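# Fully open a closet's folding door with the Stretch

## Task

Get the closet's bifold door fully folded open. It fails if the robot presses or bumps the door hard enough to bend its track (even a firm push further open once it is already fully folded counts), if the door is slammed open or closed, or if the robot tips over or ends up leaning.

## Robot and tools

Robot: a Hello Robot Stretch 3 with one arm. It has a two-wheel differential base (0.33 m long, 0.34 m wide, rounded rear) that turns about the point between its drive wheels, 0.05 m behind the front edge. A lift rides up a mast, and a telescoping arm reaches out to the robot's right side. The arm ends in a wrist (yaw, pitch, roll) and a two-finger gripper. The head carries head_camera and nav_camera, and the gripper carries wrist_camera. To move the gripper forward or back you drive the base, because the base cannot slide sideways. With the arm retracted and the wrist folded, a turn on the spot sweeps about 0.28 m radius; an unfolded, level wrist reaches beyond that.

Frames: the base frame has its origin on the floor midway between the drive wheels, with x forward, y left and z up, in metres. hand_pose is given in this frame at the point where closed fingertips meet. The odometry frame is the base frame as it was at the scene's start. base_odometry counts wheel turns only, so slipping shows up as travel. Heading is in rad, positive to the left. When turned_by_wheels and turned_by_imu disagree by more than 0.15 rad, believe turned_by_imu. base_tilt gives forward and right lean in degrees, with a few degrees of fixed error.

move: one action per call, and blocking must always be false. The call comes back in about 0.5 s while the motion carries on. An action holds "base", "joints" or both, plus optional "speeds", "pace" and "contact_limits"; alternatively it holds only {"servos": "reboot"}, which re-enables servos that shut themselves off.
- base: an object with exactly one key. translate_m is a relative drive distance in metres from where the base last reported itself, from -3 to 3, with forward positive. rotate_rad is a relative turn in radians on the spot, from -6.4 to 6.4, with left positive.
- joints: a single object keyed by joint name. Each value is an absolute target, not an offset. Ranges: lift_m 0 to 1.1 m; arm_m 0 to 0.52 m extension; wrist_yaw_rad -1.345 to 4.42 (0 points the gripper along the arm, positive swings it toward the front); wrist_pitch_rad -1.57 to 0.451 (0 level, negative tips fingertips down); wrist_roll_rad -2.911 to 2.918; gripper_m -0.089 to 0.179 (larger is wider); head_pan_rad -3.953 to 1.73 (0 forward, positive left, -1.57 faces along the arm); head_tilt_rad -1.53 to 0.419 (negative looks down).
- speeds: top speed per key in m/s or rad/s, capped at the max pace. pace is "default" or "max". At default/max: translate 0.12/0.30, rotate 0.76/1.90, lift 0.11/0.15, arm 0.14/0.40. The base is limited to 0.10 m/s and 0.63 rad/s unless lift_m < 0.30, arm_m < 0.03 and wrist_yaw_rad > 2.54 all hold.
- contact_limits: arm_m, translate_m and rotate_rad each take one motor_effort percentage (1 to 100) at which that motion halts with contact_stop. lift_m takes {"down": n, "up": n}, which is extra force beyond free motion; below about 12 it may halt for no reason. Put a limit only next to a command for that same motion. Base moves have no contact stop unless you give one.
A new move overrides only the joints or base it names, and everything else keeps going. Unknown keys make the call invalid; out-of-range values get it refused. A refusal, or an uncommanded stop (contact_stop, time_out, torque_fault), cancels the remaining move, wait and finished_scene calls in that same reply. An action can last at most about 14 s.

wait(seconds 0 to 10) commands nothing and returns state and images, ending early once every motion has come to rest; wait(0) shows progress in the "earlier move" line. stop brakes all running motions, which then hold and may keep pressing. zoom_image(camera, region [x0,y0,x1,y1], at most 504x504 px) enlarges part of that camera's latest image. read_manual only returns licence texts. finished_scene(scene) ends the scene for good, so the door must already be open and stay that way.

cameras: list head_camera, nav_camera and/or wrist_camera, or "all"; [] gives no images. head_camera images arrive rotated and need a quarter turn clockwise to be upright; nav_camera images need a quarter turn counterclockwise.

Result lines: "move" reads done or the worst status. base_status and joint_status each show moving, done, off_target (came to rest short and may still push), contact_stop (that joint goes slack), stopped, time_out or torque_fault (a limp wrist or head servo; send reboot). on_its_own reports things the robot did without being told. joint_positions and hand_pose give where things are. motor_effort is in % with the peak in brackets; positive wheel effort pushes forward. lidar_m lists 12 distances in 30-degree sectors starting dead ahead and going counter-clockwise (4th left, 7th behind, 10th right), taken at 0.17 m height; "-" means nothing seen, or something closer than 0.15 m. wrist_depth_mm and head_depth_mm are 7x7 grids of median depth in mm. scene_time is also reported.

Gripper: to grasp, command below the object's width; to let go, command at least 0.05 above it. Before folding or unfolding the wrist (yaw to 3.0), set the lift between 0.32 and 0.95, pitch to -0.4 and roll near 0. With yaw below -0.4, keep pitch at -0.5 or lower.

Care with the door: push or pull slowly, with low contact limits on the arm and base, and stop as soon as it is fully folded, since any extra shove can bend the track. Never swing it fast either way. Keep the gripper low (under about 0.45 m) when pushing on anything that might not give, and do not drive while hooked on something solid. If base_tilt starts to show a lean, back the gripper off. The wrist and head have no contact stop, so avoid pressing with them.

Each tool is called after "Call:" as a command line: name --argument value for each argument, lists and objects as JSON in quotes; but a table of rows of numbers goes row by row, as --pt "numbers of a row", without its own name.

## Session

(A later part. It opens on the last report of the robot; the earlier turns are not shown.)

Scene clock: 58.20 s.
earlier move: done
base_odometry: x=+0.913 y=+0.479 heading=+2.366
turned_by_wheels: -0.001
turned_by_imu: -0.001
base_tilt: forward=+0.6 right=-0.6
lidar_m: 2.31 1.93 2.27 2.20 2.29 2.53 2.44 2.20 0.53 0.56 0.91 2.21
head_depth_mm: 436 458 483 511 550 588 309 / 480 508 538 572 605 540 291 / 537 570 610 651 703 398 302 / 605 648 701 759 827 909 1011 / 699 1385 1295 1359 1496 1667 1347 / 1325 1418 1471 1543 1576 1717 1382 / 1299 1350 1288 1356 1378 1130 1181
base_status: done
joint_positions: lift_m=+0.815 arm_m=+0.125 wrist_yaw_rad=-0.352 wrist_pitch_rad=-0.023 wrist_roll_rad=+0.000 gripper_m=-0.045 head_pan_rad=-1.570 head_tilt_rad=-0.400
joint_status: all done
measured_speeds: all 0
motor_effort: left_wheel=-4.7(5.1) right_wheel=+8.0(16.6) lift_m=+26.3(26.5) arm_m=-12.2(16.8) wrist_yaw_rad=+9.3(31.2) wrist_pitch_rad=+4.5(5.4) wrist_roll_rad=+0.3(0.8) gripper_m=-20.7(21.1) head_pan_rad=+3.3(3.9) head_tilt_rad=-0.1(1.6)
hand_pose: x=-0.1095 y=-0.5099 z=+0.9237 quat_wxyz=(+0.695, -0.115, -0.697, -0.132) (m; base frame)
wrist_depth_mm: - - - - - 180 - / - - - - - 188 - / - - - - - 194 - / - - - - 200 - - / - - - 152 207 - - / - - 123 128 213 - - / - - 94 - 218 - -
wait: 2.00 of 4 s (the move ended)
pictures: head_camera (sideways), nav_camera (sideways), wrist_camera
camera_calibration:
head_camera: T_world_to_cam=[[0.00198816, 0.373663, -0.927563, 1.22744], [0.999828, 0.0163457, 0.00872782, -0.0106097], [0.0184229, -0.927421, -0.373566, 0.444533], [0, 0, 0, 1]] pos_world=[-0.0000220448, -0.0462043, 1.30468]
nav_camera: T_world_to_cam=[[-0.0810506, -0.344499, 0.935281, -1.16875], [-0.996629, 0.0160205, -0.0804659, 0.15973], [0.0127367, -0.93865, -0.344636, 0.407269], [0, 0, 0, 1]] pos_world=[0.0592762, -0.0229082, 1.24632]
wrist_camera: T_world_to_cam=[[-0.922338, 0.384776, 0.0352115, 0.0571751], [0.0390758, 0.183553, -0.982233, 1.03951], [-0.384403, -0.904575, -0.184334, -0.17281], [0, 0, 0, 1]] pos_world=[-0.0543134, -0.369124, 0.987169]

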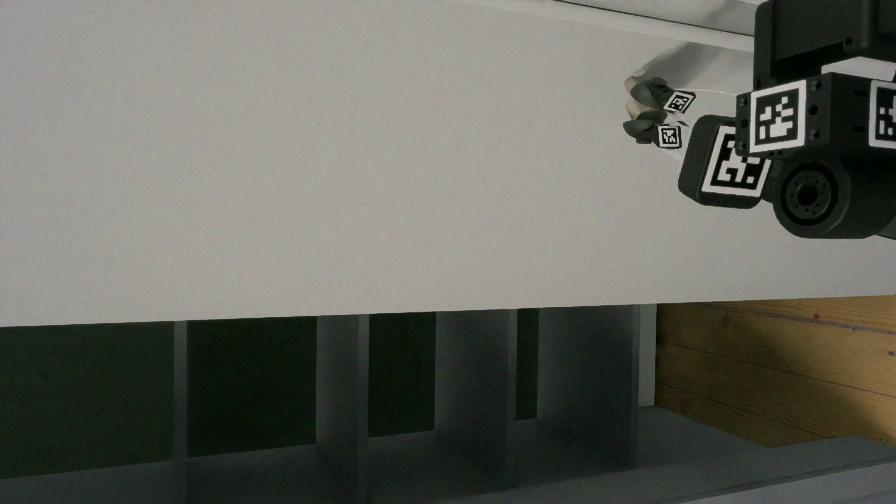

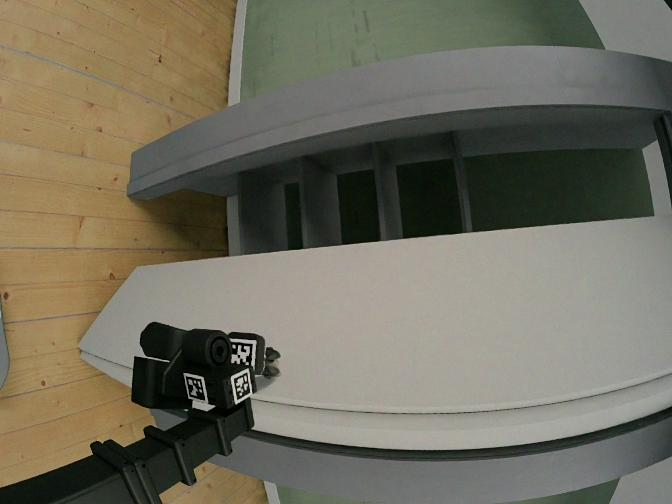

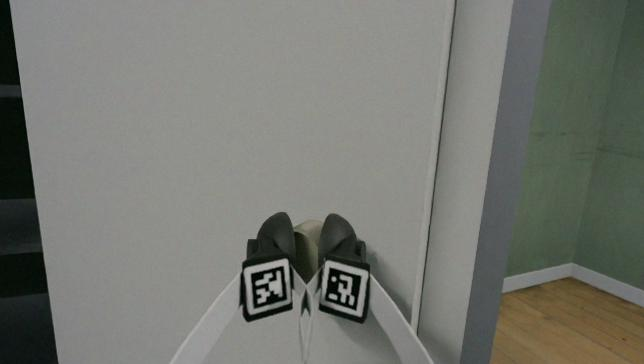

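Call:
move --joints '{"gripper_m":0.06}' --blocking false --cameras '[]'

Call:
wait --seconds 3 --cameras '[]'

Call:
move --joints '{"arm_m":0.03}' --blocking false --cameras '[]'

Call:
wait --seconds 3

Call:
move --base '{"translate_m":0.46}' --joints '{"gripper_m":-0.01,"lift_m":0.7}' --blocking false --cameras '[]'

Call:
wait --seconds 8 --cameras '[]'

Call:
move --joints '{"wrist_pitch_rad":-0.55}' --blocking false --cameras '[]'

Call:
wait --seconds 2 --cameras '[]'

Call:
move --joints '{"wrist_yaw_rad":-1.0}' --blocking false --cameras '[]'

Call:
wait --seconds 3

Scene clock: 60.37 s.
move: moving
base_odometry: x=+0.913 y=+0.479 heading=+2.366
turned_by_wheels: +0.000
turned_by_imu: +0.001
base_tilt: forward=+0.7 right=-0.6
lidar_m: 2.31 1.92 2.26 2.20 2.29 2.53 2.44 2.20 0.53 0.56 0.91 2.20
head_depth_mm: 436 458 483 510 550 589 309 / 482 509 540 573 603 544 290 / 536 572 612 653 704 397 302 / 608 654 701 760 829 909 1008 / 702 1383 1291 1359 1504 1669 1345 / 1316 1413 1472 1549 1566 1715 1379 / 1298 1344 1290 1364 1378 1132 1185
base_status: not commanded
joint_positions: lift_m=+0.815 arm_m=+0.125 wrist_yaw_rad=-0.348 wrist_pitch_rad=-0.023 wrist_roll_rad=+0.000 gripper_m=-0.011 head_pan_rad=-1.570 head_tilt_rad=-0.400
joint_status: gripper_m moving
measured_speeds: translate_m=+0.000 rotate_rad=+0.000 lift_m=+0.000 arm_m=+0.000 wrist_yaw_rad=+0.020 wrist_pitch_rad=+0.000 wrist_roll_rad=+0.000 head_pan_rad=+0.000 head_tilt_rad=+0.000
motor_effort: left_wheel=-5.1(5.2) right_wheel=+6.9(8.4) lift_m=+27.9(28.3) arm_m=-8.3(9.7) wrist_yaw_rad=+7.3(10.5) wrist_pitch_rad=+4.7(4.7) wrist_roll_rad=+0.3(0.7) gripper_m=+90.9(92.0) head_pan_rad=+2.9(3.4) head_tilt_rad=-0.4(0.8)
hand_pose: x=-0.1087 y=-0.5102 z=+0.9238 quat_wxyz=(+0.695, -0.114, -0.698, -0.131) (m; base frame)
wrist_depth_mm: - - - - - 180 - / - - - - - 186 - / - - - - - 194 - / - - - - 201 - - / - - - 150 207 - - / - - 126 132 213 - - / - - - - 219 - -
pictures: none
No camera images: "cameras" was empty.

Scene clock: 61.47 s.
earlier move: done
base_odometry: x=+0.913 y=+0.479 heading=+2.366
turned_by_wheels: +0.000
turned_by_imu: +0.000
base_tilt: forward=+0.6 right=-0.6
lidar_m: 2.30 1.92 2.27 2.20 2.29 2.53 2.44 2.20 0.53 0.56 0.91 2.21
head_depth_mm: 436 458 483 511 553 589 309 / 481 508 538 572 606 573 291 / 536 571 607 653 702 395 303 / 606 649 699 759 826 912 1009 / 701 1385 1294 1362 1499 1665 1349 / 1316 1415 1475 1543 1573 1713 1377 / 1298 1350 1292 1359 1376 1130 1183
base_status: not commanded
joint_positions: lift_m=+0.815 arm_m=+0.125 wrist_yaw_rad=-0.343 wrist_pitch_rad=-0.022 wrist_roll_rad=+0.000 gripper_m=+0.060 head_pan_rad=-1.570 head_tilt_rad=-0.400
joint_status: all done
measured_speeds: all 0
motor_effort: left_wheel=-4.8(5.2) right_wheel=+6.3(8.4) lift_m=+29.1(29.1) arm_m=-6.0(9.7) wrist_yaw_rad=+2.5(10.5) wrist_pitch_rad=+4.4(4.7) wrist_roll_rad=+0.3(0.7) gripper_m=+0.8(97.9) head_pan_rad=+3.4(3.5) head_tilt_rad=-0.1(1.1)
hand_pose: x=-0.1075 y=-0.5107 z=+0.9239 quat_wxyz=(+0.696, -0.113, -0.698, -0.129) (m; base frame)
wrist_depth_mm: - - - - - 182 - / - - - - - 187 - / - - - - - 606 - / - - - - 201 - - / - - 146 162 204 - - / - - 127 162 130 - - / - 92 - - 127 - -
wait: 1.10 of 3 s (the move ended)
pictures: none
No camera images: "cameras" was empty.

Scene clock: 61.97 s.
move: moving
base_odometry: x=+0.913 y=+0.479 heading=+2.366
turned_by_wheels: +0.000
turned_by_imu: +0.000
base_tilt: forward=+0.7 right=-0.5
lidar_m: 2.31 1.92 2.27 2.20 2.29 2.53 2.44 2.21 0.53 0.56 0.91 2.20
head_depth_mm: 436 457 482 509 552 592 305 / 480 508 537 571 605 629 292 / 536 568 609 654 702 535 299 / 607 653 700 759 827 911 1008 / 699 1382 1294 1357 1507 1652 1348 / 1320 1419 1482 1546 1569 1709 1381 / 1293 1344 1285 1358 1380 1127 1180
base_status: not commanded
joint_positions: lift_m=+0.815 arm_m=+0.107 wrist_yaw_rad=-0.343 wrist_pitch_rad=-0.022 wrist_roll_rad=+0.000 gripper_m=+0.060 head_pan_rad=-1.570 head_tilt_rad=-0.400
joint_status: arm_m moving
measured_speeds: translate_m=+0.000 rotate_rad=+0.000 lift_m=+0.000 arm_m=-0.068 wrist_yaw_rad=+0.000 wrist_pitch_rad=+0.000 wrist_roll_rad=+0.000 head_pan_rad=+0.000 head_tilt_rad=+0.000
motor_effort: left_wheel=-4.7(5.1) right_wheel=+6.3(6.6) lift_m=+29.7(29.7) arm_m=-14.5(14.6) wrist_yaw_rad=+2.9(3.7) wrist_pitch_rad=+4.4(4.8) wrist_roll_rad=+0.3(0.7) gripper_m=+0.7(0.8) head_pan_rad=+2.9(3.3) head_tilt_rad=+0.1(0.9)
hand_pose: x=-0.1074 y=-0.4929 z=+0.9239 quat_wxyz=(+0.696, -0.112, -0.698, -0.129) (m; base frame)
wrist_depth_mm: - - - - - 554 - / - - - - 203 609 - / - - - - 208 641 - / - - - - 213 - - / - - 145 175 216 - - / - - 127 - 131 - - / - 92 - - 232 - -
pictures: none
No camera images: "cameras" was empty.

Scene clock: 63.40 s.
earlier move: done
base_odometry: x=+0.913 y=+0.479 heading=+2.366
turned_by_wheels: +0.000
turned_by_imu: +0.000
base_tilt: forward=+0.6 right=-0.5
lidar_m: 2.31 1.92 2.27 2.21 2.29 2.53 2.44 2.20 0.53 0.56 0.91 2.22
head_depth_mm: 436 458 483 510 551 586 669 / 481 508 538 572 605 641 657 / 537 570 608 653 701 759 325 / 605 649 701 758 827 910 1010 / 698 1380 1294 1363 1496 1675 1343 / 1318 1422 1475 1546 1565 1708 1378 / 1294 1340 1289 1353 1374 1125 1180
base_status: not commanded
joint_positions: lift_m=+0.815 arm_m=+0.030 wrist_yaw_rad=-0.343 wrist_pitch_rad=-0.022 wrist_roll_rad=+0.000 gripper_m=+0.060 head_pan_rad=-1.570 head_tilt_rad=-0.400
joint_status: all done
measured_speeds: all 0
motor_effort: left_wheel=-4.6(5.1) right_wheel=+6.2(6.7) lift_m=+30.7(30.7) arm_m=-12.0(16.6) wrist_yaw_rad=+3.1(3.7) wrist_pitch_rad=+4.6(4.8) wrist_roll_rad=+0.2(0.7) gripper_m=+0.7(1.2) head_pan_rad=+2.7(3.5) head_tilt_rad=-0.1(1.1)
hand_pose: x=-0.1074 y=-0.4157 z=+0.9239 quat_wxyz=(+0.696, -0.112, -0.698, -0.129) (m; base frame)
wrist_depth_mm: - - - - 408 - - / - - - - 538 - - / - - - - 657 - - / - - - - 577 - - / - - 148 - 701 - - / - - 127 - 128 - - / - 93 - - 566 - -
wait: 1.43 of 3 s (the move ended)
pictures: head_camera (sideways), nav_camera (sideways), wrist_camera
camera_calibration:
head_camera: T_world_to_cam=[[0.00198816, 0.373663, -0.927563, 1.22744], [0.999828, 0.0163457, 0.00872782, -0.0106097], [0.0184229, -0.927421, -0.373566, 0.444533], [0, 0, 0, 1]] pos_world=[-0.0000220448, -0.0462043, 1.30468]
nav_camera: T_world_to_cam=[[-0.0810506, -0.344499, 0.935281, -1.16875], [-0.996629, 0.0160205, -0.0804659, 0.15973], [0.0127367, -0.93865, -0.344636, 0.407269], [0, 0, 0, 1]] pos_world=[0.0592762, -0.0229082, 1.24632]
wrist_camera: T_world_to_cam=[[-0.925669, 0.37669, 0.0352338, 0.0191708], [0.0372587, 0.183441, -0.982324, 1.02205], [-0.376495, -0.907995, -0.183841, -0.0877778], [0, 0, 0, 1]] pos_world=[-0.0533823, -0.274409, 0.98717]

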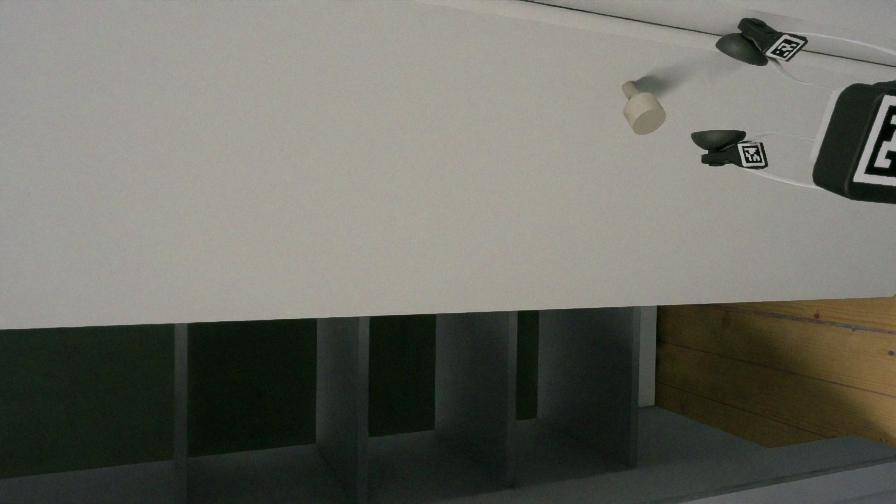

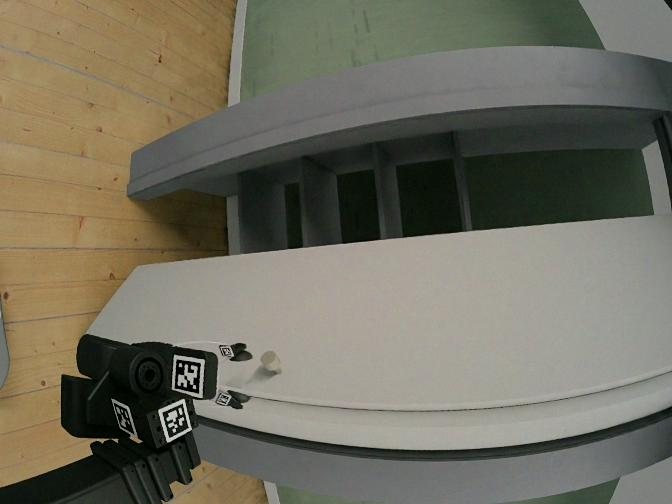

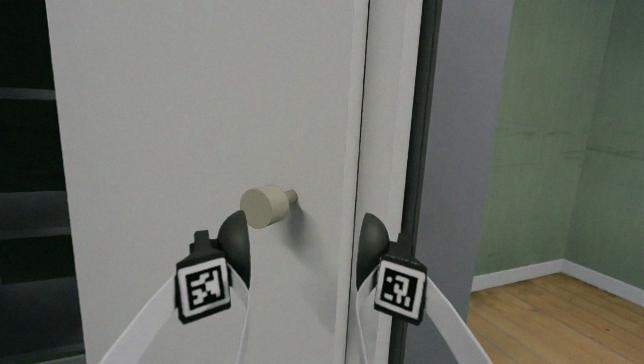

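Scene clock: 63.90 s.
move: moving
base_odometry: x=+0.902 y=+0.489 heading=+2.366
turned_by_wheels: +0.000
turned_by_imu: +0.000
base_tilt: forward=-0.9 right=-0.9
lidar_m: 2.29 1.91 2.26 2.20 2.29 2.54 2.46 2.20 0.54 0.57 0.90 2.21
head_depth_mm: 445 468 493 521 557 600 667 / 491 520 550 585 620 657 685 / 548 583 622 668 718 781 809 / 622 665 716 779 845 931 1036 / 1282 1387 1467 1443 1503 1676 1386 / 1324 1415 1473 1553 1567 1666 1382 / 1293 1320 1290 1324 1341 1098 1174
base_status: translate_m moving
joint_positions: lift_m=+0.789 arm_m=+0.030 wrist_yaw_rad=-0.343 wrist_pitch_rad=-0.022 wrist_roll_rad=+0.000 gripper_m=+0.025 head_pan_rad=-1.570 head_tilt_rad=-0.400
joint_status: lift_m moving; gripper_m moving
measured_speeds: translate_m=+0.059 rotate_rad=+0.000 lift_m=-0.098 arm_m=+0.000 wrist_yaw_rad=+0.000 wrist_pitch_rad=+0.000 wrist_roll_rad=+0.000 head_pan_rad=+0.000 head_tilt_rad=+0.000
motor_effort: left_wheel=+4.5(5.2) right_wheel=+12.1(12.1) lift_m=+16.4(28.6) arm_m=-11.4(12.1) wrist_yaw_rad=+2.5(3.2) wrist_pitch_rad=+4.5(4.7) wrist_roll_rad=+0.1(0.6) gripper_m=-95.9(96.7) head_pan_rad=+3.1(3.3) head_tilt_rad=-0.3(1.1)
hand_pose: x=-0.1074 y=-0.4157 z=+0.8984 quat_wxyz=(+0.696, -0.112, -0.698, -0.129) (m; base frame)
wrist_depth_mm: - - - - 616 - - / - - - - 386 - - / - - - - 662 - - / - - - - 667 - - / - - 151 - 703 - - / - - 126 130 724 - - / - - - - 127 - -
pictures: none
No camera images: "cameras" was empty.

Scene clock: 69.13 s.
earlier move: done
base_odometry: x=+0.584 y=+0.801 heading=+2.366
turned_by_wheels: +0.000
turned_by_imu: +0.003
base_tilt: forward=+0.7 right=-0.6
lidar_m: 1.85 1.50 2.26 2.18 2.29 3.00 2.90 0.81 0.81 0.81 1.61 1.92
head_depth_mm: 1294 1396 1463 1560 1511 1674 1133 / 1305 1406 1471 1560 1581 1729 1274 / 676 1375 1296 1459 1511 1669 1378 / 670 717 775 835 911 1004 1124 / 670 721 782 841 940 1047 1181 / 1304 1411 1527 1663 1801 1732 1380 / 1330 1430 1532 1678 1833 1731 1384
base_status: done
joint_positions: lift_m=+0.700 arm_m=+0.030 wrist_yaw_rad=-0.343 wrist_pitch_rad=-0.022 wrist_roll_rad=+0.000 gripper_m=-0.010 head_pan_rad=-1.570 head_tilt_rad=-0.400
joint_status: all done
measured_speeds: all 0
motor_effort: left_wheel=-2.0(5.2) right_wheel=+7.4(12.6) lift_m=+38.4(38.6) arm_m=-10.0(12.1) wrist_yaw_rad=+2.0(3.9) wrist_pitch_rad=+4.6(4.8) wrist_roll_rad=+0.4(0.7) gripper_m=-5.2(97.7) head_pan_rad=+2.9(3.3) head_tilt_rad=+0.1(1.1)
hand_pose: x=-0.1074 y=-0.4157 z=+0.8089 quat_wxyz=(+0.696, -0.112, -0.698, -0.129) (m; base frame)
wrist_depth_mm: - 443 - - - - - / - 446 - - - - - / - 472 - - - - - / - 482 - - - - - / - 492 - 152 - - - / - 518 123 127 - - - / - 518 - - - - -
wait: 5.23 of 8 s (the move ended)
pictures: none
No camera images: "cameras" was empty.

Scene clock: 69.63 s.
move: moving
base_odometry: x=+0.584 y=+0.801 heading=+2.366
turned_by_wheels: +0.000
turned_by_imu: +0.000
base_tilt: forward=+0.7 right=-0.5
lidar_m: 1.85 1.50 2.26 2.18 2.29 3.00 2.90 0.81 0.81 0.80 1.61 1.92
head_depth_mm: 1298 1385 1475 1554 1508 1673 1133 / 1305 1400 1457 1543 1576 1721 1383 / 676 1378 1294 1449 1506 1670 1381 / 668 716 773 833 910 1008 1122 / 669 720 778 844 937 1047 1171 / 1311 1419 1522 1647 1827 1726 1380 / 1328 1424 1524 1668 1804 1724 1375
base_status: not commanded
joint_positions: lift_m=+0.700 arm_m=+0.030 wrist_yaw_rad=-0.343 wrist_pitch_rad=-0.453 wrist_roll_rad=+0.000 gripper_m=-0.010 head_pan_rad=-1.570 head_tilt_rad=-0.400
joint_status: wrist_pitch_rad moving
measured_speeds: translate_m=+0.000 rotate_rad=+0.000 lift_m=+0.000 arm_m=+0.000 wrist_yaw_rad=+0.000 wrist_pitch_rad=-1.079 wrist_roll_rad=+0.000 head_pan_rad=+0.000 head_tilt_rad=+0.000
motor_effort: left_wheel=-2.2(2.4) right_wheel=+7.2(7.9) lift_m=+37.6(38.7) arm_m=-9.2(9.9) wrist_yaw_rad=+2.4(3.1) wrist_pitch_rad=+3.1(5.2) wrist_roll_rad=+0.4(0.4) gripper_m=-4.9(6.0) head_pan_rad=+2.7(3.1) head_tilt_rad=+0.0(0.7)
hand_pose: x=-0.0954 y=-0.3820 z=+0.7050 quat_wxyz=(+0.652, +0.039, -0.706, -0.274) (m; base frame)
wrist_depth_mm: - 432 - - - - - / - 466 - - - - - / - 514 - - - - - / - 553 - - - - - / - 615 678 151 - - - / 966 690 124 127 - - - / 816 822 797 817 838 878 909
pictures: none
No camera images: "cameras" was empty.

Scene clock: 70.27 s.
earlier move: done
base_odometry: x=+0.584 y=+0.801 heading=+2.366
turned_by_wheels: +0.000
turned_by_imu: +0.000
base_tilt: forward=+0.7 right=-0.5
lidar_m: 1.85 1.50 2.27 2.18 2.29 3.00 2.91 0.81 0.81 0.80 1.61 1.92
head_depth_mm: 1302 1387 1470 1558 1505 1664 1139 / 1297 1405 1474 1548 1586 1726 1377 / 674 1371 1303 1446 1501 1674 1378 / 669 718 775 832 912 1007 1127 / 673 721 777 842 932 1045 1170 / 1302 1421 1530 1662 1816 1722 1380 / 1325 1414 1537 1667 1825 1716 1376
base_status: not commanded
joint_positions: lift_m=+0.700 arm_m=+0.030 wrist_yaw_rad=-0.343 wrist_pitch_rad=-0.560 wrist_roll_rad=+0.000 gripper_m=-0.010 head_pan_rad=-1.570 head_tilt_rad=-0.400
joint_status: all done
measured_speeds: all 0
motor_effort: left_wheel=-2.2(2.4) right_wheel=+7.4(7.9) lift_m=+36.4(38.7) arm_m=-9.8(9.9) wrist_yaw_rad=+3.3(3.3) wrist_pitch_rad=+2.1(5.2) wrist_roll_rad=+0.4(0.8) gripper_m=-5.1(6.0) head_pan_rad=+2.4(3.1) head_tilt_rad=+0.7(0.9)
hand_pose: x=-0.0902 y=-0.3674 z=+0.6823 quat_wxyz=(+0.636, +0.077, -0.703, -0.309) (m; base frame)
wrist_depth_mm: - 459 - - - - - / - 492 - - - - - / - 553 - - - - - / - 629 - - - - - / 925 936 769 152 - - - / 839 827 124 127 839 868 955 / 735 767 733 755 774 806 837
wait: 0.63 of 2 s (the move ended)
pictures: none
No camera images: "cameras" was empty.

Scene clock: 70.77 s.
move: moving
base_odometry: x=+0.584 y=+0.801 heading=+2.366
turned_by_wheels: +0.000
turned_by_imu: +0.000
base_tilt: forward=+0.7 right=-0.5
lidar_m: 1.85 1.50 2.27 2.18 2.29 3.02 2.90 0.81 0.81 0.80 1.61 1.92
head_depth_mm: 1297 1397 1470 1555 1501 1673 1138 / 1298 1387 1473 1547 1580 1714 1384 / 674 1369 1293 1447 1502 1661 1383 / 668 717 775 836 910 1011 1125 / 671 721 777 843 934 1044 1171 / 1308 1415 1536 1651 1824 1722 1375 / 1325 1418 1537 1662 1810 1721 1378
base_status: not commanded
joint_positions: lift_m=+0.700 arm_m=+0.030 wrist_yaw_rad=-0.669 wrist_pitch_rad=-0.560 wrist_roll_rad=+0.000 gripper_m=-0.010 head_pan_rad=-1.570 head_tilt_rad=-0.400
joint_status: wrist_yaw_rad moving
measured_speeds: translate_m=+0.000 rotate_rad=+0.000 lift_m=+0.000 arm_m=+0.000 wrist_yaw_rad=-1.349 wrist_pitch_rad=+0.000 wrist_roll_rad=+0.000 head_pan_rad=+0.000 head_tilt_rad=+0.000
motor_effort: left_wheel=-2.1(2.4) right_wheel=+7.5(8.0) lift_m=+35.2(36.3) arm_m=-9.3(9.8) wrist_yaw_rad=-2.7(5.8) wrist_pitch_rad=+2.2(2.4) wrist_roll_rad=+0.3(0.7) gripper_m=-4.8(6.1) head_pan_rad=+2.5(3.0) head_tilt_rad=+0.1(1.1)
hand_pose: x=-0.1483 y=-0.3351 z=+0.6823 quat_wxyz=(+0.578, -0.039, -0.706, -0.408) (m; base frame)
wrist_depth_mm: 404 - - - - - - / 430 - - - - - - / 481 - - - - - - / 521 - - - - - - / 591 916 - 147 - - - / - 741 124 128 875 879 914 / 738 752 739 745 764 813 817
pictures: none
No camera images: "cameras" was empty.

Scene clock: 71.53 s.
earlier move: done
base_odometry: x=+0.584 y=+0.801 heading=+2.366
turned_by_wheels: +0.000
turned_by_imu: +0.000
base_tilt: forward=+0.7 right=-0.5
lidar_m: 1.85 1.50 2.26 2.17 2.29 3.00 2.90 0.81 0.81 0.80 1.61 1.92
head_depth_mm: 1297 1386 1469 1548 1514 1661 1136 / 1301 1397 1476 1550 1584 1724 1380 / 676 1364 1299 1448 1512 1658 1382 / 670 717 776 834 913 1006 1121 / 672 723 777 845 936 1045 1172 / 1306 1413 1528 1653 1821 1732 1378 / 1327 1422 1531 1666 1829 1725 1385
base_status: not commanded
joint_positions: lift_m=+0.700 arm_m=+0.030 wrist_yaw_rad=-0.997 wrist_pitch_rad=-0.560 wrist_roll_rad=+0.000 gripper_m=-0.010 head_pan_rad=-1.570 head_tilt_rad=-0.400
joint_status: all done
measured_speeds: all 0
motor_effort: left_wheel=-2.3(2.4) right_wheel=+7.6(8.0) lift_m=+33.5(36.3) arm_m=-9.0(9.8) wrist_yaw_rad=-2.7(5.8) wrist_pitch_rad=+2.2(2.5) wrist_roll_rad=+0.3(0.7) gripper_m=-4.9(6.1) head_pan_rad=+2.4(3.0) head_tilt_rad=+0.3(1.1)
hand_pose: x=-0.1931 y=-0.2858 z=+0.6823 quat_wxyz=(+0.504, -0.153, -0.690, -0.497) (m; base frame)
wrist_depth_mm: - - - - - - - / - - - - - - - / - - - - - - - / - - - - - - - / 962 943 - 154 - - - / 849 865 124 128 888 914 937 / 756 756 739 758 782 795 811
wait: 0.77 of 3 s (the move ended)
pictures: head_camera (sideways), nav_camera (sideways), wrist_camera
camera_calibration:
head_camera: T_world_to_cam=[[0.00198816, 0.373663, -0.927563, 1.22744], [0.999828, 0.0163457, 0.00872782, -0.0106097], [0.0184229, -0.927421, -0.373566, 0.444533], [0, 0, 0, 1]] pos_world=[-0.0000220448, -0.0462043, 1.30468]
nav_camera: T_world_to_cam=[[-0.0810506, -0.344499, 0.935281, -1.16875], [-0.996629, 0.0160205, -0.0804659, 0.15973], [0.0127367, -0.93865, -0.344636, 0.407269], [0, 0, 0, 1]] pos_world=[0.0592762, -0.0229082, 1.24632]
wrist_camera: T_world_to_cam=[[-0.52537, 0.849241, 0.0526941, 0.0997751], [0.541423, 0.381433, -0.749246, 0.759028], [-0.65639, -0.365101, -0.660192, 0.379592], [0, 0, 0, 1]] pos_world=[-0.109377, -0.235662, 0.814045]

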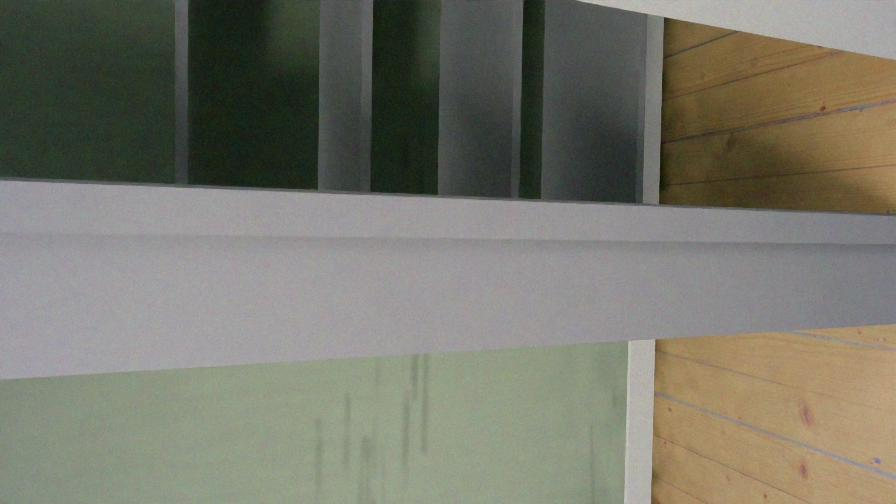

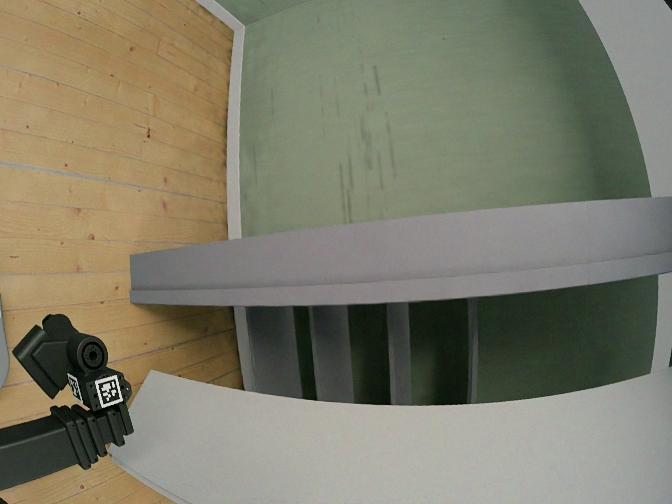

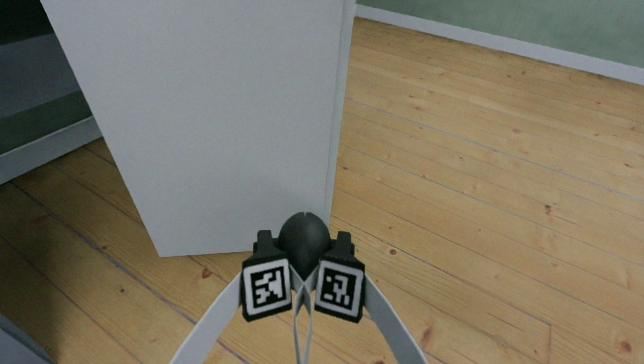

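Call:
move --joints '{"arm_m":0.45,"head_pan_rad":-1.9}' --blocking false --cameras '[]'

Call:
wait --seconds 6

Call:
move --base '{"translate_m":-0.3}' --speeds '{"translate_m":0.05}' --contact_limits '{"translate_m":40}' --blocking false --cameras '[]'

Call:
wait --seconds 8

Scene clock: 72.70 s.
move: moving
base_odometry: x=+0.584 y=+0.801 heading=+2.366
turned_by_wheels: +0.000
turned_by_imu: +0.000
base_tilt: forward=+0.7 right=-0.5
lidar_m: 1.85 1.50 2.27 2.17 2.29 2.98 2.90 0.81 0.82 0.81 1.62 1.92
head_depth_mm: 673 712 759 812 867 935 1018 / 715 758 811 866 934 1015 1109 / 1376 817 877 948 1014 1113 1223 / 1383 1467 1547 1542 1641 1737 1382 / 1328 1427 1480 1547 1564 1733 1387 / 1294 1371 1439 1272 899 972 1070 / 640 677 731 792 856 935 1035
base_status: not commanded
joint_positions: lift_m=+0.700 arm_m=+0.048 wrist_yaw_rad=-0.997 wrist_pitch_rad=-0.560 wrist_roll_rad=+0.000 gripper_m=-0.010 head_pan_rad=-1.896 head_tilt_rad=-0.400
joint_status: arm_m moving; head_pan_rad moving
measured_speeds: translate_m=+0.000 rotate_rad=+0.000 lift_m=+0.000 arm_m=+0.068 wrist_yaw_rad=+0.000 wrist_pitch_rad=+0.000 wrist_roll_rad=+0.000 head_pan_rad=-0.024 head_tilt_rad=+0.000
motor_effort: left_wheel=-2.2(2.3) right_wheel=+7.3(8.1) lift_m=+31.1(32.0) arm_m=+12.6(14.2) wrist_yaw_rad=-2.1(2.8) wrist_pitch_rad=+2.2(2.5) wrist_roll_rad=+0.3(0.4) gripper_m=-5.7(5.7) head_pan_rad=-5.6(6.0) head_tilt_rad=-0.2(0.6)
hand_pose: x=-0.1931 y=-0.3035 z=+0.6821 quat_wxyz=(+0.503, -0.153, -0.690, -0.497) (m; base frame)
wrist_depth_mm: - - - - - - - / - - - - - - - / - - - - - - - / - - - - - - - / 956 960 - 154 - - - / 814 848 124 127 918 948 904 / 739 756 730 745 771 815 816
pictures: none
No camera images: "cameras" was empty.

Scene clock: 76.50 s.
earlier move: done
base_odometry: x=+0.584 y=+0.801 heading=+2.366
turned_by_wheels: +0.000
turned_by_imu: +0.001
base_tilt: forward=+0.7 right=-0.5
lidar_m: 1.85 1.50 2.27 2.18 2.30 3.01 2.90 0.81 0.81 0.80 1.61 1.92
head_depth_mm: 673 712 758 809 865 935 1012 / 713 755 809 865 934 1012 1106 / 770 814 874 937 1015 1108 1204 / 1374 1469 1534 1551 1648 1603 421 / 1324 1428 1479 1544 1575 710 1375 / 1290 1375 1439 1347 846 621 1072 / 640 679 732 791 860 934 1028
base_status: not commanded
joint_positions: lift_m=+0.700 arm_m=+0.450 wrist_yaw_rad=-0.997 wrist_pitch_rad=-0.560 wrist_roll_rad=+0.000 gripper_m=-0.010 head_pan_rad=-1.900 head_tilt_rad=-0.400
joint_status: all done
measured_speeds: all 0
motor_effort: left_wheel=-2.0(2.4) right_wheel=+7.5(8.3) lift_m=+23.0(32.0) arm_m=+9.9(16.5) wrist_yaw_rad=-2.2(3.0) wrist_pitch_rad=+2.6(2.6) wrist_roll_rad=+0.4(0.8) gripper_m=-5.3(5.9) head_pan_rad=-4.6(6.0) head_tilt_rad=+1.0(1.8)
hand_pose: x=-0.1931 y=-0.7056 z=+0.6821 quat_wxyz=(+0.503, -0.153, -0.690, -0.497) (m; base frame)
wrist_depth_mm: - - - - - - - / - - - - - - - / - - - - - - - / - - - - - - - / 902 960 - 147 - - - / 830 827 124 128 - 889 948 / 733 750 734 739 766 798 809
wait: 3.80 of 6 s (the move ended)
pictures: head_camera (sideways), nav_camera (sideways), wrist_camera
camera_calibration:
head_camera: T_world_to_cam=[[0.122939, 0.352837, -0.927573, 1.22671], [0.951208, -0.308427, 0.00874992, -0.010323], [-0.283002, -0.883391, -0.373539, 0.446338], [0, 0, 0, 1]] pos_world=[-0.014677, -0.0417214, 1.30468]
nav_camera: T_world_to_cam=[[-0.188272, -0.299668, 0.935282, -1.1681], [-0.937695, 0.338018, -0.0804556, 0.159417], [-0.292032, -0.892157, -0.344636, 0.409103], [0, 0, 0, 1]] pos_world=[0.0490349, -0.0389438, 1.24632]
wrist_camera: T_world_to_cam=[[-0.525049, 0.849435, 0.0527564, 0.456488], [0.54208, 0.381569, -0.748702, 0.918833], [-0.656104, -0.364507, -0.660804, 0.22714], [0, 0, 0, 1]] pos_world=[-0.109375, -0.65556, 0.813944]

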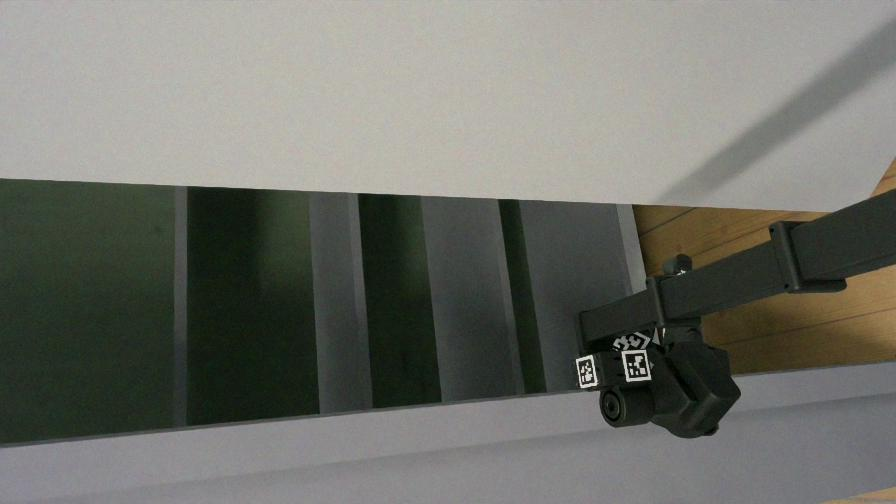

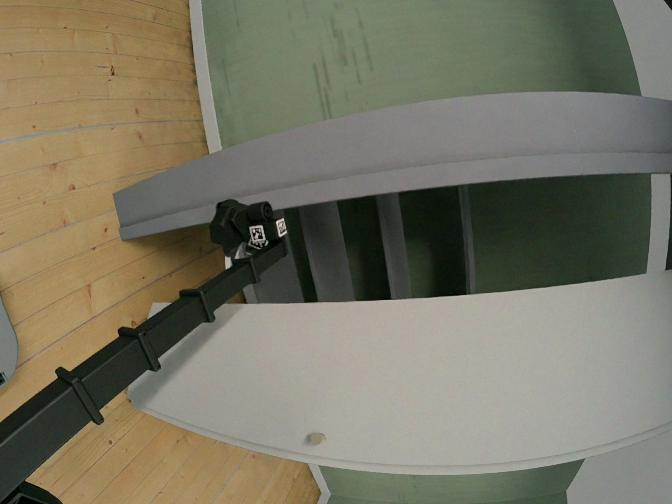

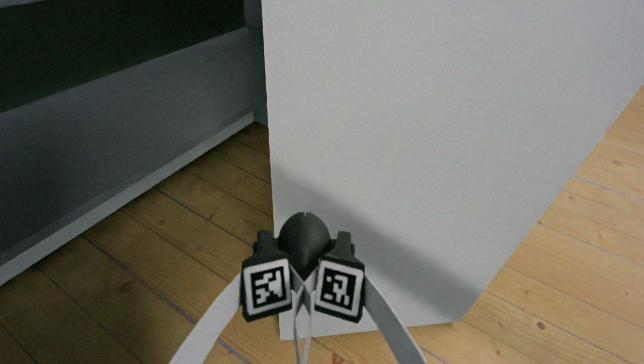

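Scene clock: 77.00 s.
move: moving
base_odometry: x=+0.595 y=+0.790 heading=+2.366
turned_by_wheels: +0.000
turned_by_imu: +0.000
base_tilt: forward=-0.6 right=-2.2
lidar_m: 1.86 1.51 2.27 2.18 2.29 2.98 2.89 0.80 0.80 0.80 1.61 1.93
head_depth_mm: 661 702 747 797 854 923 998 / 702 746 797 853 919 995 1092 / 751 798 856 920 996 1086 1186 / 1372 1478 1536 1548 1660 1614 420 / 1331 1434 1479 1546 1578 709 1387 / 1293 1383 1458 1443 847 619 1073 / 643 682 728 786 856 934 1023
base_status: translate_m moving
joint_positions: lift_m=+0.700 arm_m=+0.450 wrist_yaw_rad=-0.997 wrist_pitch_rad=-0.560 wrist_roll_rad=+0.000 gripper_m=-0.010 head_pan_rad=-1.900 head_tilt_rad=-0.400
joint_status: not commanded
measured_speeds: translate_m=-0.050 rotate_rad=+0.000 lift_m=+0.000 arm_m=+0.000 wrist_yaw_rad=+0.000 wrist_pitch_rad=+0.000 wrist_roll_rad=+0.000 head_pan_rad=+0.000 head_tilt_rad=+0.000
motor_effort: left_wheel=-7.9(9.9) right_wheel=-2.0(5.9) lift_m=+21.6(22.8) arm_m=+7.7(9.7) wrist_yaw_rad=-1.9(3.1) wrist_pitch_rad=+2.2(2.6) wrist_roll_rad=+0.3(0.6) gripper_m=-5.1(5.6) head_pan_rad=-4.3(4.7) head_tilt_rad=+0.8(1.0)
contact_limits: translate_m 40 (maximum 100)
hand_pose: x=-0.1931 y=-0.7056 z=+0.6821 quat_wxyz=(+0.503, -0.153, -0.690, -0.497) (m; base frame)
wrist_depth_mm: - - - - - - - / - - - - - - - / - - - - - - - / - - - - - - - / 919 980 - 148 - - - / 829 890 124 128 - 898 913 / 735 759 728 734 765 806 812
pictures: none
No camera images: "cameras" was empty.

Scene clock: 83.20 s.
earlier move: done
base_odometry: x=+0.799 y=+0.591 heading=+2.366
turned_by_wheels: +0.000
turned_by_imu: +0.001
base_tilt: forward=+0.7 right=-0.5
lidar_m: 2.15 1.78 2.27 2.19 2.30 2.70 2.60 1.15 0.60 0.76 0.84 2.21
head_depth_mm: 482 510 541 580 633 701 1304 / 515 546 582 624 660 726 791 / 552 590 633 679 738 805 872 / 596 641 690 749 819 844 421 / 652 699 763 830 873 710 1180 / 1274 1366 1445 1548 1240 621 1385 / 1260 1344 1387 1492 1500 1670 1386
base_status: done
joint_positions: lift_m=+0.700 arm_m=+0.450 wrist_yaw_rad=-0.998 wrist_pitch_rad=-0.567 wrist_roll_rad=+0.000 gripper_m=-0.010 head_pan_rad=-1.900 head_tilt_rad=-0.400
joint_status: not commanded
measured_speeds: all 0
motor_effort: left_wheel=-4.4(9.9) right_wheel=-0.8(10.7) lift_m=+18.5(22.8) arm_m=-10.2(12.3) wrist_yaw_rad=-1.0(3.4) wrist_pitch_rad=+3.4(3.9) wrist_roll_rad=+0.4(0.8) gripper_m=-4.9(5.8) head_pan_rad=-4.4(4.9) head_tilt_rad=+0.8(2.1)
contact_limits: translate_m 40 (maximum 100)
hand_pose: x=-0.1922 y=-0.7049 z=+0.6807 quat_wxyz=(+0.501, -0.151, -0.691, -0.499) (m; base frame)
wrist_depth_mm: - - - - - - - / - - - - - - - / - - - - - - - / - - - - - - - / - - - 146 - - - / - - 123 127 - - - / 739 - 94 - - - 790
wait: 6.20 of 8 s (the move ended)
pictures: head_camera (sideways), nav_camera (sideways), wrist_camera
camera_calibration:
head_camera: T_world_to_cam=[[0.123021, 0.352821, -0.927569, 1.2267], [0.951135, -0.308652, 0.00874352, -0.0103254], [-0.283211, -0.883318, -0.373551, 0.446354], [0, 0, 0, 1]] pos_world=[-0.0146766, -0.0417213, 1.30468]
nav_camera: T_world_to_cam=[[-0.188339, -0.299618, 0.935285, -1.1681], [-0.937588, 0.338322, -0.0804208, 0.15938], [-0.292332, -0.892058, -0.344638, 0.409123], [0, 0, 0, 1]] pos_world=[0.0490344, -0.0389433, 1.24632]
wrist_camera: T_world_to_cam=[[-0.524815, 0.849575, 0.0528308, 0.456549], [0.546681, 0.383979, -0.74411, 0.916544], [-0.652463, -0.361639, -0.665965, 0.233267], [0, 0, 0, 1]] pos_world=[-0.109255, -0.655447, 0.813238]

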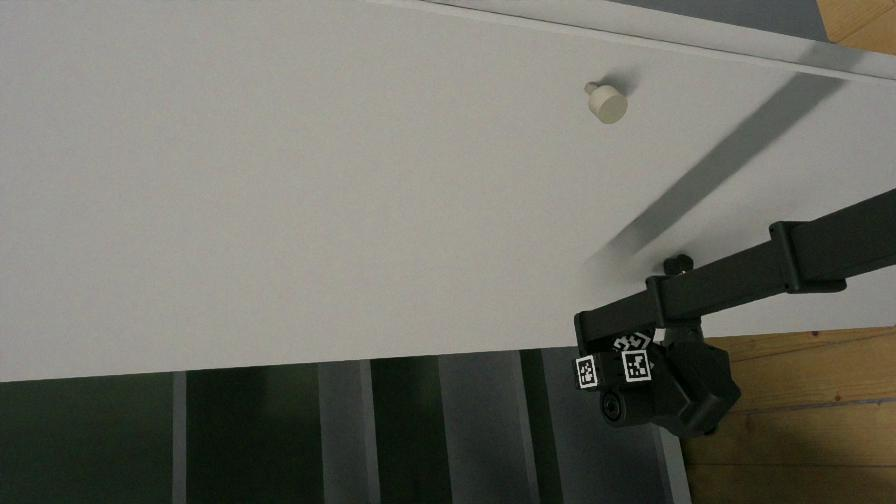

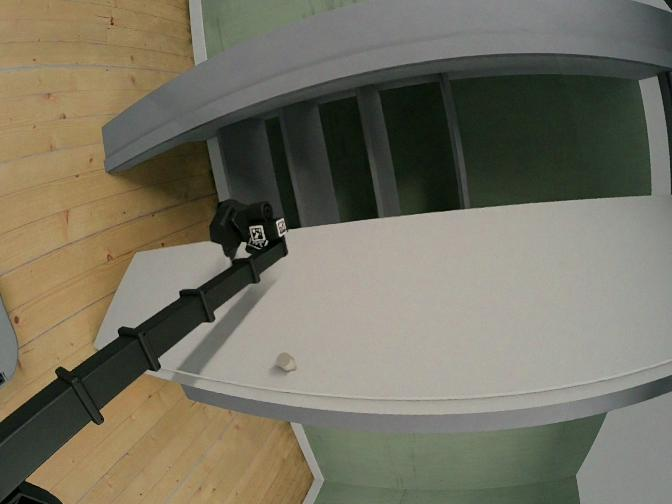

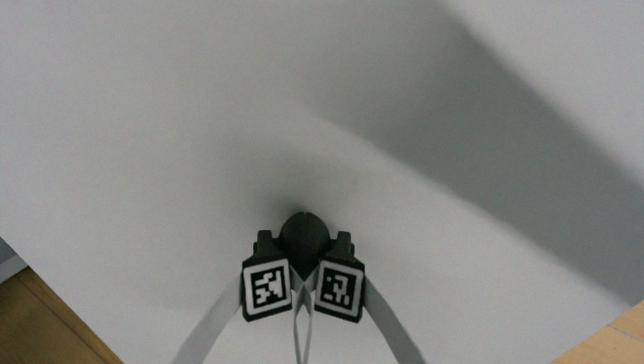

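Call:
move --base '{"translate_m":-0.24}' --speeds '{"translate_m":0.05}' --contact_limits '{"translate_m":35}' --blocking false --cameras '[]'

Call:
wait --seconds 8

Scene clock: 84.00 s.
move: moving
base_odometry: x=+0.809 y=+0.580 heading=+2.366
turned_by_wheels: +0.000
turned_by_imu: +0.000
base_tilt: forward=+0.4 right=-0.5
lidar_m: 2.16 1.79 2.26 2.19 2.29 2.68 2.59 1.16 0.59 0.75 0.85 2.21
head_depth_mm: 474 500 532 574 625 711 1305 / 507 539 574 614 649 711 782 / 547 582 625 671 726 794 858 / 592 634 685 744 810 847 420 / 645 698 759 831 869 711 1173 / 1269 1352 1445 1536 1236 621 1378 / 1261 1340 1389 1491 1507 1660 1376
base_status: translate_m moving
joint_positions: lift_m=+0.700 arm_m=+0.450 wrist_yaw_rad=-0.996 wrist_pitch_rad=-0.569 wrist_roll_rad=+0.000 gripper_m=-0.010 head_pan_rad=-1.900 head_tilt_rad=-0.400
joint_status: not commanded
measured_speeds: translate_m=-0.050 rotate_rad=-0.001 lift_m=+0.000 arm_m=+0.000 wrist_yaw_rad=+0.000 wrist_pitch_rad=+0.000 wrist_roll_rad=+0.000 head_pan_rad=+0.000 head_tilt_rad=+0.000
motor_effort: left_wheel=-5.1(7.3) right_wheel=-6.1(9.4) lift_m=+18.7(19.0) arm_m=-9.7(10.5) wrist_yaw_rad=-3.1(3.6) wrist_pitch_rad=+3.8(4.3) wrist_roll_rad=+0.2(0.5) gripper_m=-4.9(5.6) head_pan_rad=-4.2(4.7) head_tilt_rad=+1.6(1.8)
contact_limits: translate_m 35 (maximum 100)
hand_pose: x=-0.1918 y=-0.7050 z=+0.6803 quat_wxyz=(+0.501, -0.150, -0.691, -0.499) (m; base frame)
wrist_depth_mm: - - - - - - - / - - - - - - - / - - - - - - - / - - - - - - - / - - - 148 - - - / - - 123 128 - - - / 725 - 94 - - - 807
pictures: none
No camera images: "cameras" was empty.

Scene clock: 89.00 s.
earlier move: done
base_odometry: x=+0.970 y=+0.423 heading=+2.366
turned_by_wheels: +0.000
turned_by_imu: +0.000
base_tilt: forward=+0.7 right=-0.5
lidar_m: 2.39 2.01 2.26 2.21 2.29 2.45 2.36 2.19 0.50 0.79 0.95 2.21
head_depth_mm: 391 414 446 483 542 1613 1347 / 440 462 488 516 547 592 653 / 506 537 570 611 655 706 749 / 599 642 691 749 818 820 420 / 1294 1392 1287 1444 970 710 1337 / 1293 1383 1450 1539 1234 620 1387 / 1253 1336 1393 1484 1507 1607 1376
base_status: done
joint_positions: lift_m=+0.700 arm_m=+0.450 wrist_yaw_rad=-1.002 wrist_pitch_rad=-0.570 wrist_roll_rad=+0.000 gripper_m=-0.010 head_pan_rad=-1.900 head_tilt_rad=-0.400
joint_status: not commanded
measured_speeds: all 0
motor_effort: left_wheel=-3.1(7.3) right_wheel=-2.6(9.4) lift_m=+19.4(19.4) arm_m=-0.6(10.5) wrist_yaw_rad=+2.2(3.6) wrist_pitch_rad=+4.3(4.5) wrist_roll_rad=+0.4(0.8) gripper_m=-4.2(5.6) head_pan_rad=-4.3(4.9) head_tilt_rad=+1.7(2.1)
contact_limits: translate_m 35 (maximum 100)
hand_pose: x=-0.1923 y=-0.7039 z=+0.6801 quat_wxyz=(+0.500, -0.151, -0.690, -0.501) (m; base frame)
wrist_depth_mm: - - - - - - - / - - - - - - - / - - - - - - - / - - - - - - - / 889 953 - 148 - - - / 818 841 123 128 - - - / 719 746 94 - - - -
wait: 5.00 of 8 s (the move ended)
pictures: head_camera (sideways), nav_camera (sideways), wrist_camera
camera_calibration:
head_camera: T_world_to_cam=[[0.123021, 0.352821, -0.927569, 1.2267], [0.951135, -0.308652, 0.00874352, -0.0103254], [-0.283211, -0.883318, -0.373551, 0.446354], [0, 0, 0, 1]] pos_world=[-0.0146766, -0.0417213, 1.30468]
nav_camera: T_world_to_cam=[[-0.188339, -0.299618, 0.935285, -1.1681], [-0.937588, 0.338322, -0.0804208, 0.15938], [-0.292332, -0.892058, -0.344638, 0.409123], [0, 0, 0, 1]] pos_world=[0.0490344, -0.0389433, 1.24632]
wrist_camera: T_world_to_cam=[[-0.521347, 0.851705, 0.0528833, 0.457853], [0.550278, 0.382909, -0.742007, 0.914184], [-0.65222, -0.357743, -0.668303, 0.237492], [0, 0, 0, 1]] pos_world=[-0.109458, -0.655044, 0.812835]

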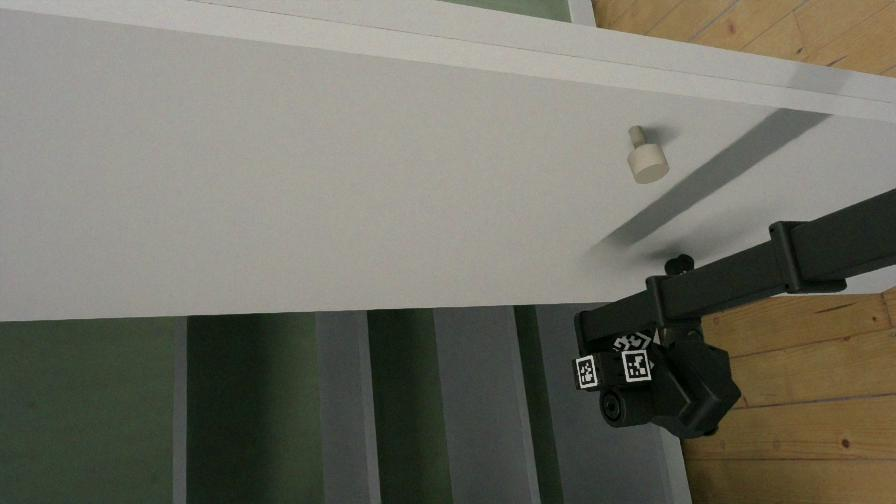

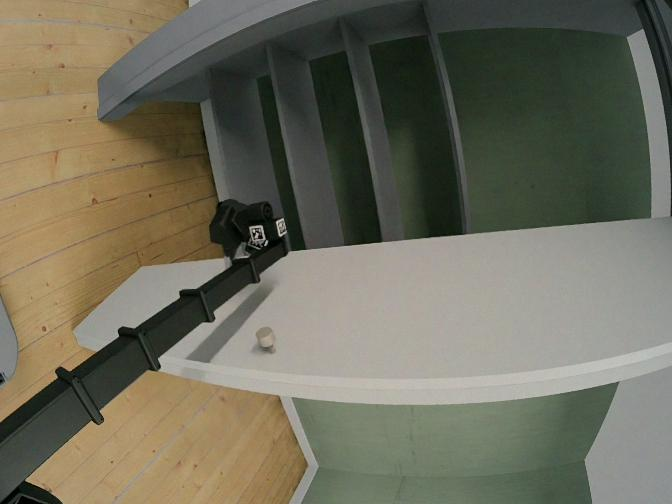

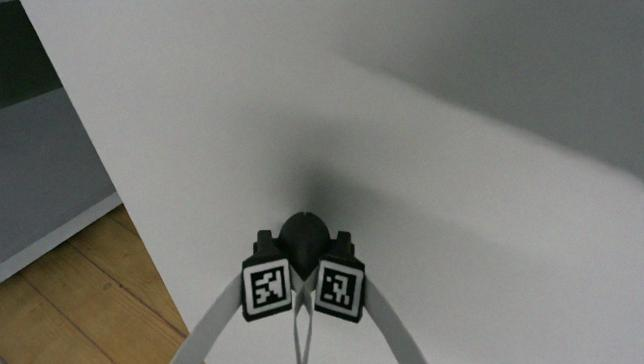

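Call:
move --base '{"translate_m":-0.2}' --speeds '{"translate_m":0.03}' --contact_limits '{"translate_m":19}' --blocking false --cameras '[]'

Call:
wait --seconds 4 --cameras '[]'

Call:
wait --seconds 5

Scene clock: 89.90 s.
move: moving
base_odometry: x=+0.978 y=+0.415 heading=+2.366
turned_by_wheels: +0.000
turned_by_imu: +0.000
base_tilt: forward=+1.4 right=-1.2
lidar_m: 2.40 2.01 2.27 2.21 2.30 2.44 2.35 2.19 0.49 0.78 0.95 2.20
head_depth_mm: 384 410 442 486 551 1678 1383 / 428 451 474 501 537 584 648 / 494 524 556 594 640 686 728 / 586 626 674 728 798 798 421 / 714 1385 1282 1353 951 711 1344 / 1295 1383 1452 1547 1234 619 1381 / 1261 1330 1386 1495 1510 1615 1382
base_status: translate_m moving
joint_positions: lift_m=+0.700 arm_m=+0.450 wrist_yaw_rad=-1.001 wrist_pitch_rad=-0.571 wrist_roll_rad=+0.000 gripper_m=-0.010 head_pan_rad=-1.900 head_tilt_rad=-0.400
joint_status: not commanded
measured_speeds: translate_m=-0.030 rotate_rad=-0.001 lift_m=+0.000 arm_m=+0.000 wrist_yaw_rad=+0.010 wrist_pitch_rad=+0.000 wrist_roll_rad=+0.000 head_pan_rad=+0.000 head_tilt_rad=+0.000
motor_effort: left_wheel=-4.9(6.8) right_wheel=-6.1(6.4) lift_m=+19.3(19.5) arm_m=+1.5(1.5) wrist_yaw_rad=+1.4(2.8) wrist_pitch_rad=+4.3(4.4) wrist_roll_rad=+0.7(0.7) gripper_m=-4.5(5.4) head_pan_rad=-4.0(4.8) head_tilt_rad=+1.8(1.9)
contact_limits: translate_m 19 (maximum 100)
hand_pose: x=-0.1920 y=-0.7042 z=+0.6799 quat_wxyz=(+0.500, -0.150, -0.691, -0.501) (m; base frame)
wrist_depth_mm: - - - - - - - / - - - - - - - / - - - - - - - / - - - - - - - / 913 939 - 147 - - - / 829 814 123 128 - - - / 749 732 94 - - - -
pictures: none
No camera images: "cameras" was empty.

Scene clock: 93.90 s.
earlier move: moving
base_odometry: x=+1.064 y=+0.331 heading=+2.366
turned_by_wheels: +0.000
turned_by_imu: +0.001
base_tilt: forward=+2.1 right=-0.7
lidar_m: 2.52 2.12 2.25 2.21 2.29 2.31 2.23 2.19 0.46 0.80 1.02 1.17
head_depth_mm: 369 406 1759 1958 2100 1728 1376 / 365 388 419 454 498 568 1307 / 438 461 487 514 549 568 621 / 570 613 659 713 775 721 420 / 1314 1400 1466 1549 1576 712 1388 / 1296 1384 1442 1542 1237 620 1374 / 1258 1343 1399 1493 1510 1601 1368
base_status: translate_m moving
joint_positions: lift_m=+0.700 arm_m=+0.450 wrist_yaw_rad=-0.999 wrist_pitch_rad=-0.579 wrist_roll_rad=+0.000 gripper_m=-0.010 head_pan_rad=-1.900 head_tilt_rad=-0.400
joint_status: not commanded
measured_speeds: translate_m=-0.030 rotate_rad=+0.000 lift_m=+0.000 arm_m=+0.000 wrist_yaw_rad=+0.000 wrist_pitch_rad=-0.024 wrist_roll_rad=+0.000 head_pan_rad=+0.000 head_tilt_rad=+0.000
motor_effort: left_wheel=-3.8(8.1) right_wheel=-11.3(11.3) lift_m=+19.4(19.8) arm_m=+7.6(8.1) wrist_yaw_rad=-1.0(2.8) wrist_pitch_rad=+5.8(5.8) wrist_roll_rad=+0.3(0.8) gripper_m=-4.1(5.4) head_pan_rad=-4.2(4.8) head_tilt_rad=+1.9(2.4)
contact_limits: translate_m 19 (maximum 100)
hand_pose: x=-0.1908 y=-0.7038 z=+0.6784 quat_wxyz=(+0.498, -0.147, -0.691, -0.502) (m; base frame)
wrist_depth_mm: - - - - - - - / - - - - - - - / - - - - - - - / - - - - - - - / 920 946 - 147 - - - / 815 829 123 128 - - - / 745 730 95 - - - -
wait: 4.00 s; no rest
pictures: none
No camera images: "cameras" was empty.

Scene clock: 96.60 s.
earlier move: contact_stop
base_odometry: x=+1.105 y=+0.293 heading=+2.443
turned_by_wheels: +0.077
turned_by_imu: +0.077
base_tilt: forward=+0.6 right=-0.5
lidar_m: 2.19 2.75 2.25 2.21 2.35 2.22 2.17 2.04 0.44 0.82 1.05 2.40
head_depth_mm: 346 375 1629 1836 2016 1728 1386 / 349 372 398 431 472 528 616 / 433 456 480 508 540 554 597 / 577 619 666 719 784 726 421 / 1316 1410 1464 1551 1573 709 1381 / 1283 1369 1452 1542 1228 620 1379 / 1261 1344 1399 1499 1492 1647 1382
base_status: translate_m contact_stop (by the wheels' count: -0.1876 of -0.2000)
joint_positions: lift_m=+0.700 arm_m=+0.450 wrist_yaw_rad=-0.998 wrist_pitch_rad=-0.571 wrist_roll_rad=+0.000 gripper_m=-0.010 head_pan_rad=-1.900 head_tilt_rad=-0.400
joint_status: not commanded
measured_speeds: all 0
on_its_own: a drive wheel is slack since a contact_stop
motor_effort: left_wheel=-8.7(12.6) right_wheel=+1.1(19.8) lift_m=+19.8(19.9) arm_m=+7.2(8.9) wrist_yaw_rad=-2.1(2.8) wrist_pitch_rad=+4.3(8.2) wrist_roll_rad=+0.5(0.8) gripper_m=-4.4(5.4) head_pan_rad=-4.1(4.9) head_tilt_rad=+2.3(2.8)
contact_limits: translate_m 19 (maximum 100)
hand_pose: x=-0.1916 y=-0.7046 z=+0.6799 quat_wxyz=(+0.500, -0.149, -0.691, -0.500) (m; base frame)
wrist_depth_mm: - - - - - - - / - - - - - - - / - - - - - - - / - - - - - - - / 878 944 - 150 - - - / 826 819 123 127 - - - / 717 729 103 - - - -
wait: 2.70 of 5 s (the move ended)
pictures: head_camera (sideways), nav_camera (sideways), wrist_camera
camera_calibration:
head_camera: T_world_to_cam=[[0.123021, 0.352821, -0.927569, 1.2267], [0.951135, -0.308652, 0.00874352, -0.0103254], [-0.283211, -0.883318, -0.373551, 0.446354], [0, 0, 0, 1]] pos_world=[-0.0146766, -0.0417213, 1.30468]
nav_camera: T_world_to_cam=[[-0.188339, -0.299618, 0.935285, -1.1681], [-0.937588, 0.338322, -0.0804208, 0.15938], [-0.292332, -0.892058, -0.344638, 0.409123], [0, 0, 0, 1]] pos_world=[0.0490344, -0.0389433, 1.24632]
wrist_camera: T_world_to_cam=[[-0.525115, 0.849387, 0.0528785, 0.456427], [0.549198, 0.385684, -0.74137, 0.915344], [-0.650104, -0.360264, -0.66901, 0.236709], [0, 0, 0, 1]] pos_world=[-0.109142, -0.655439, 0.812834]

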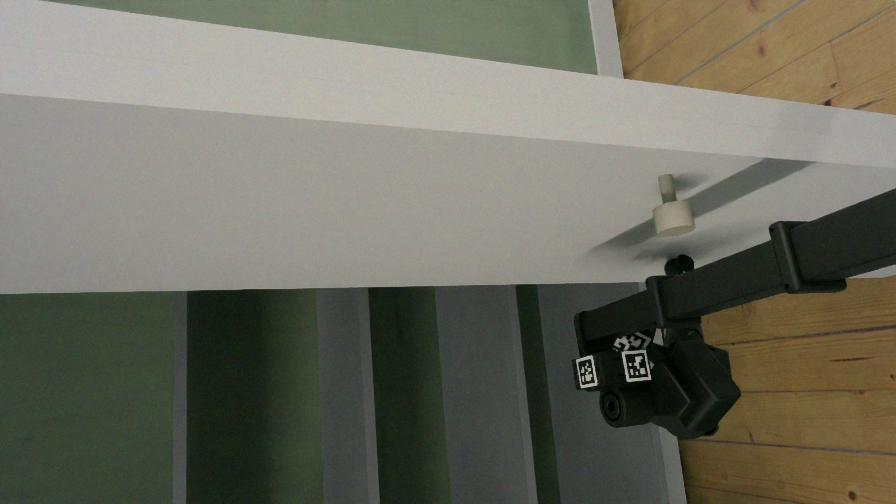

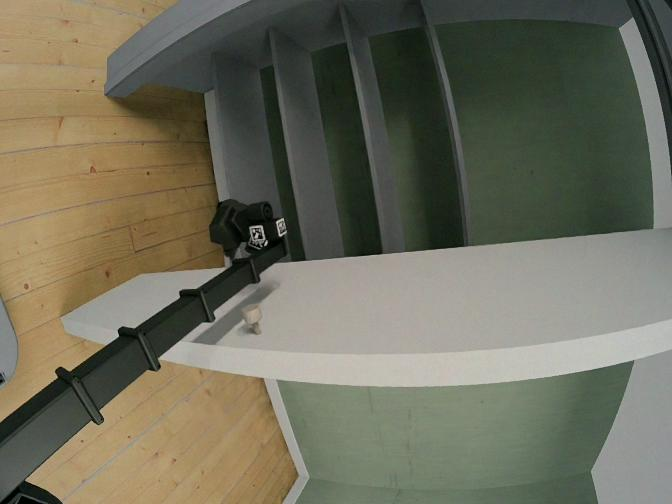

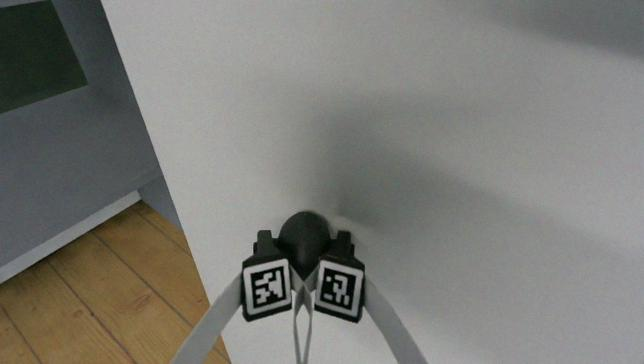

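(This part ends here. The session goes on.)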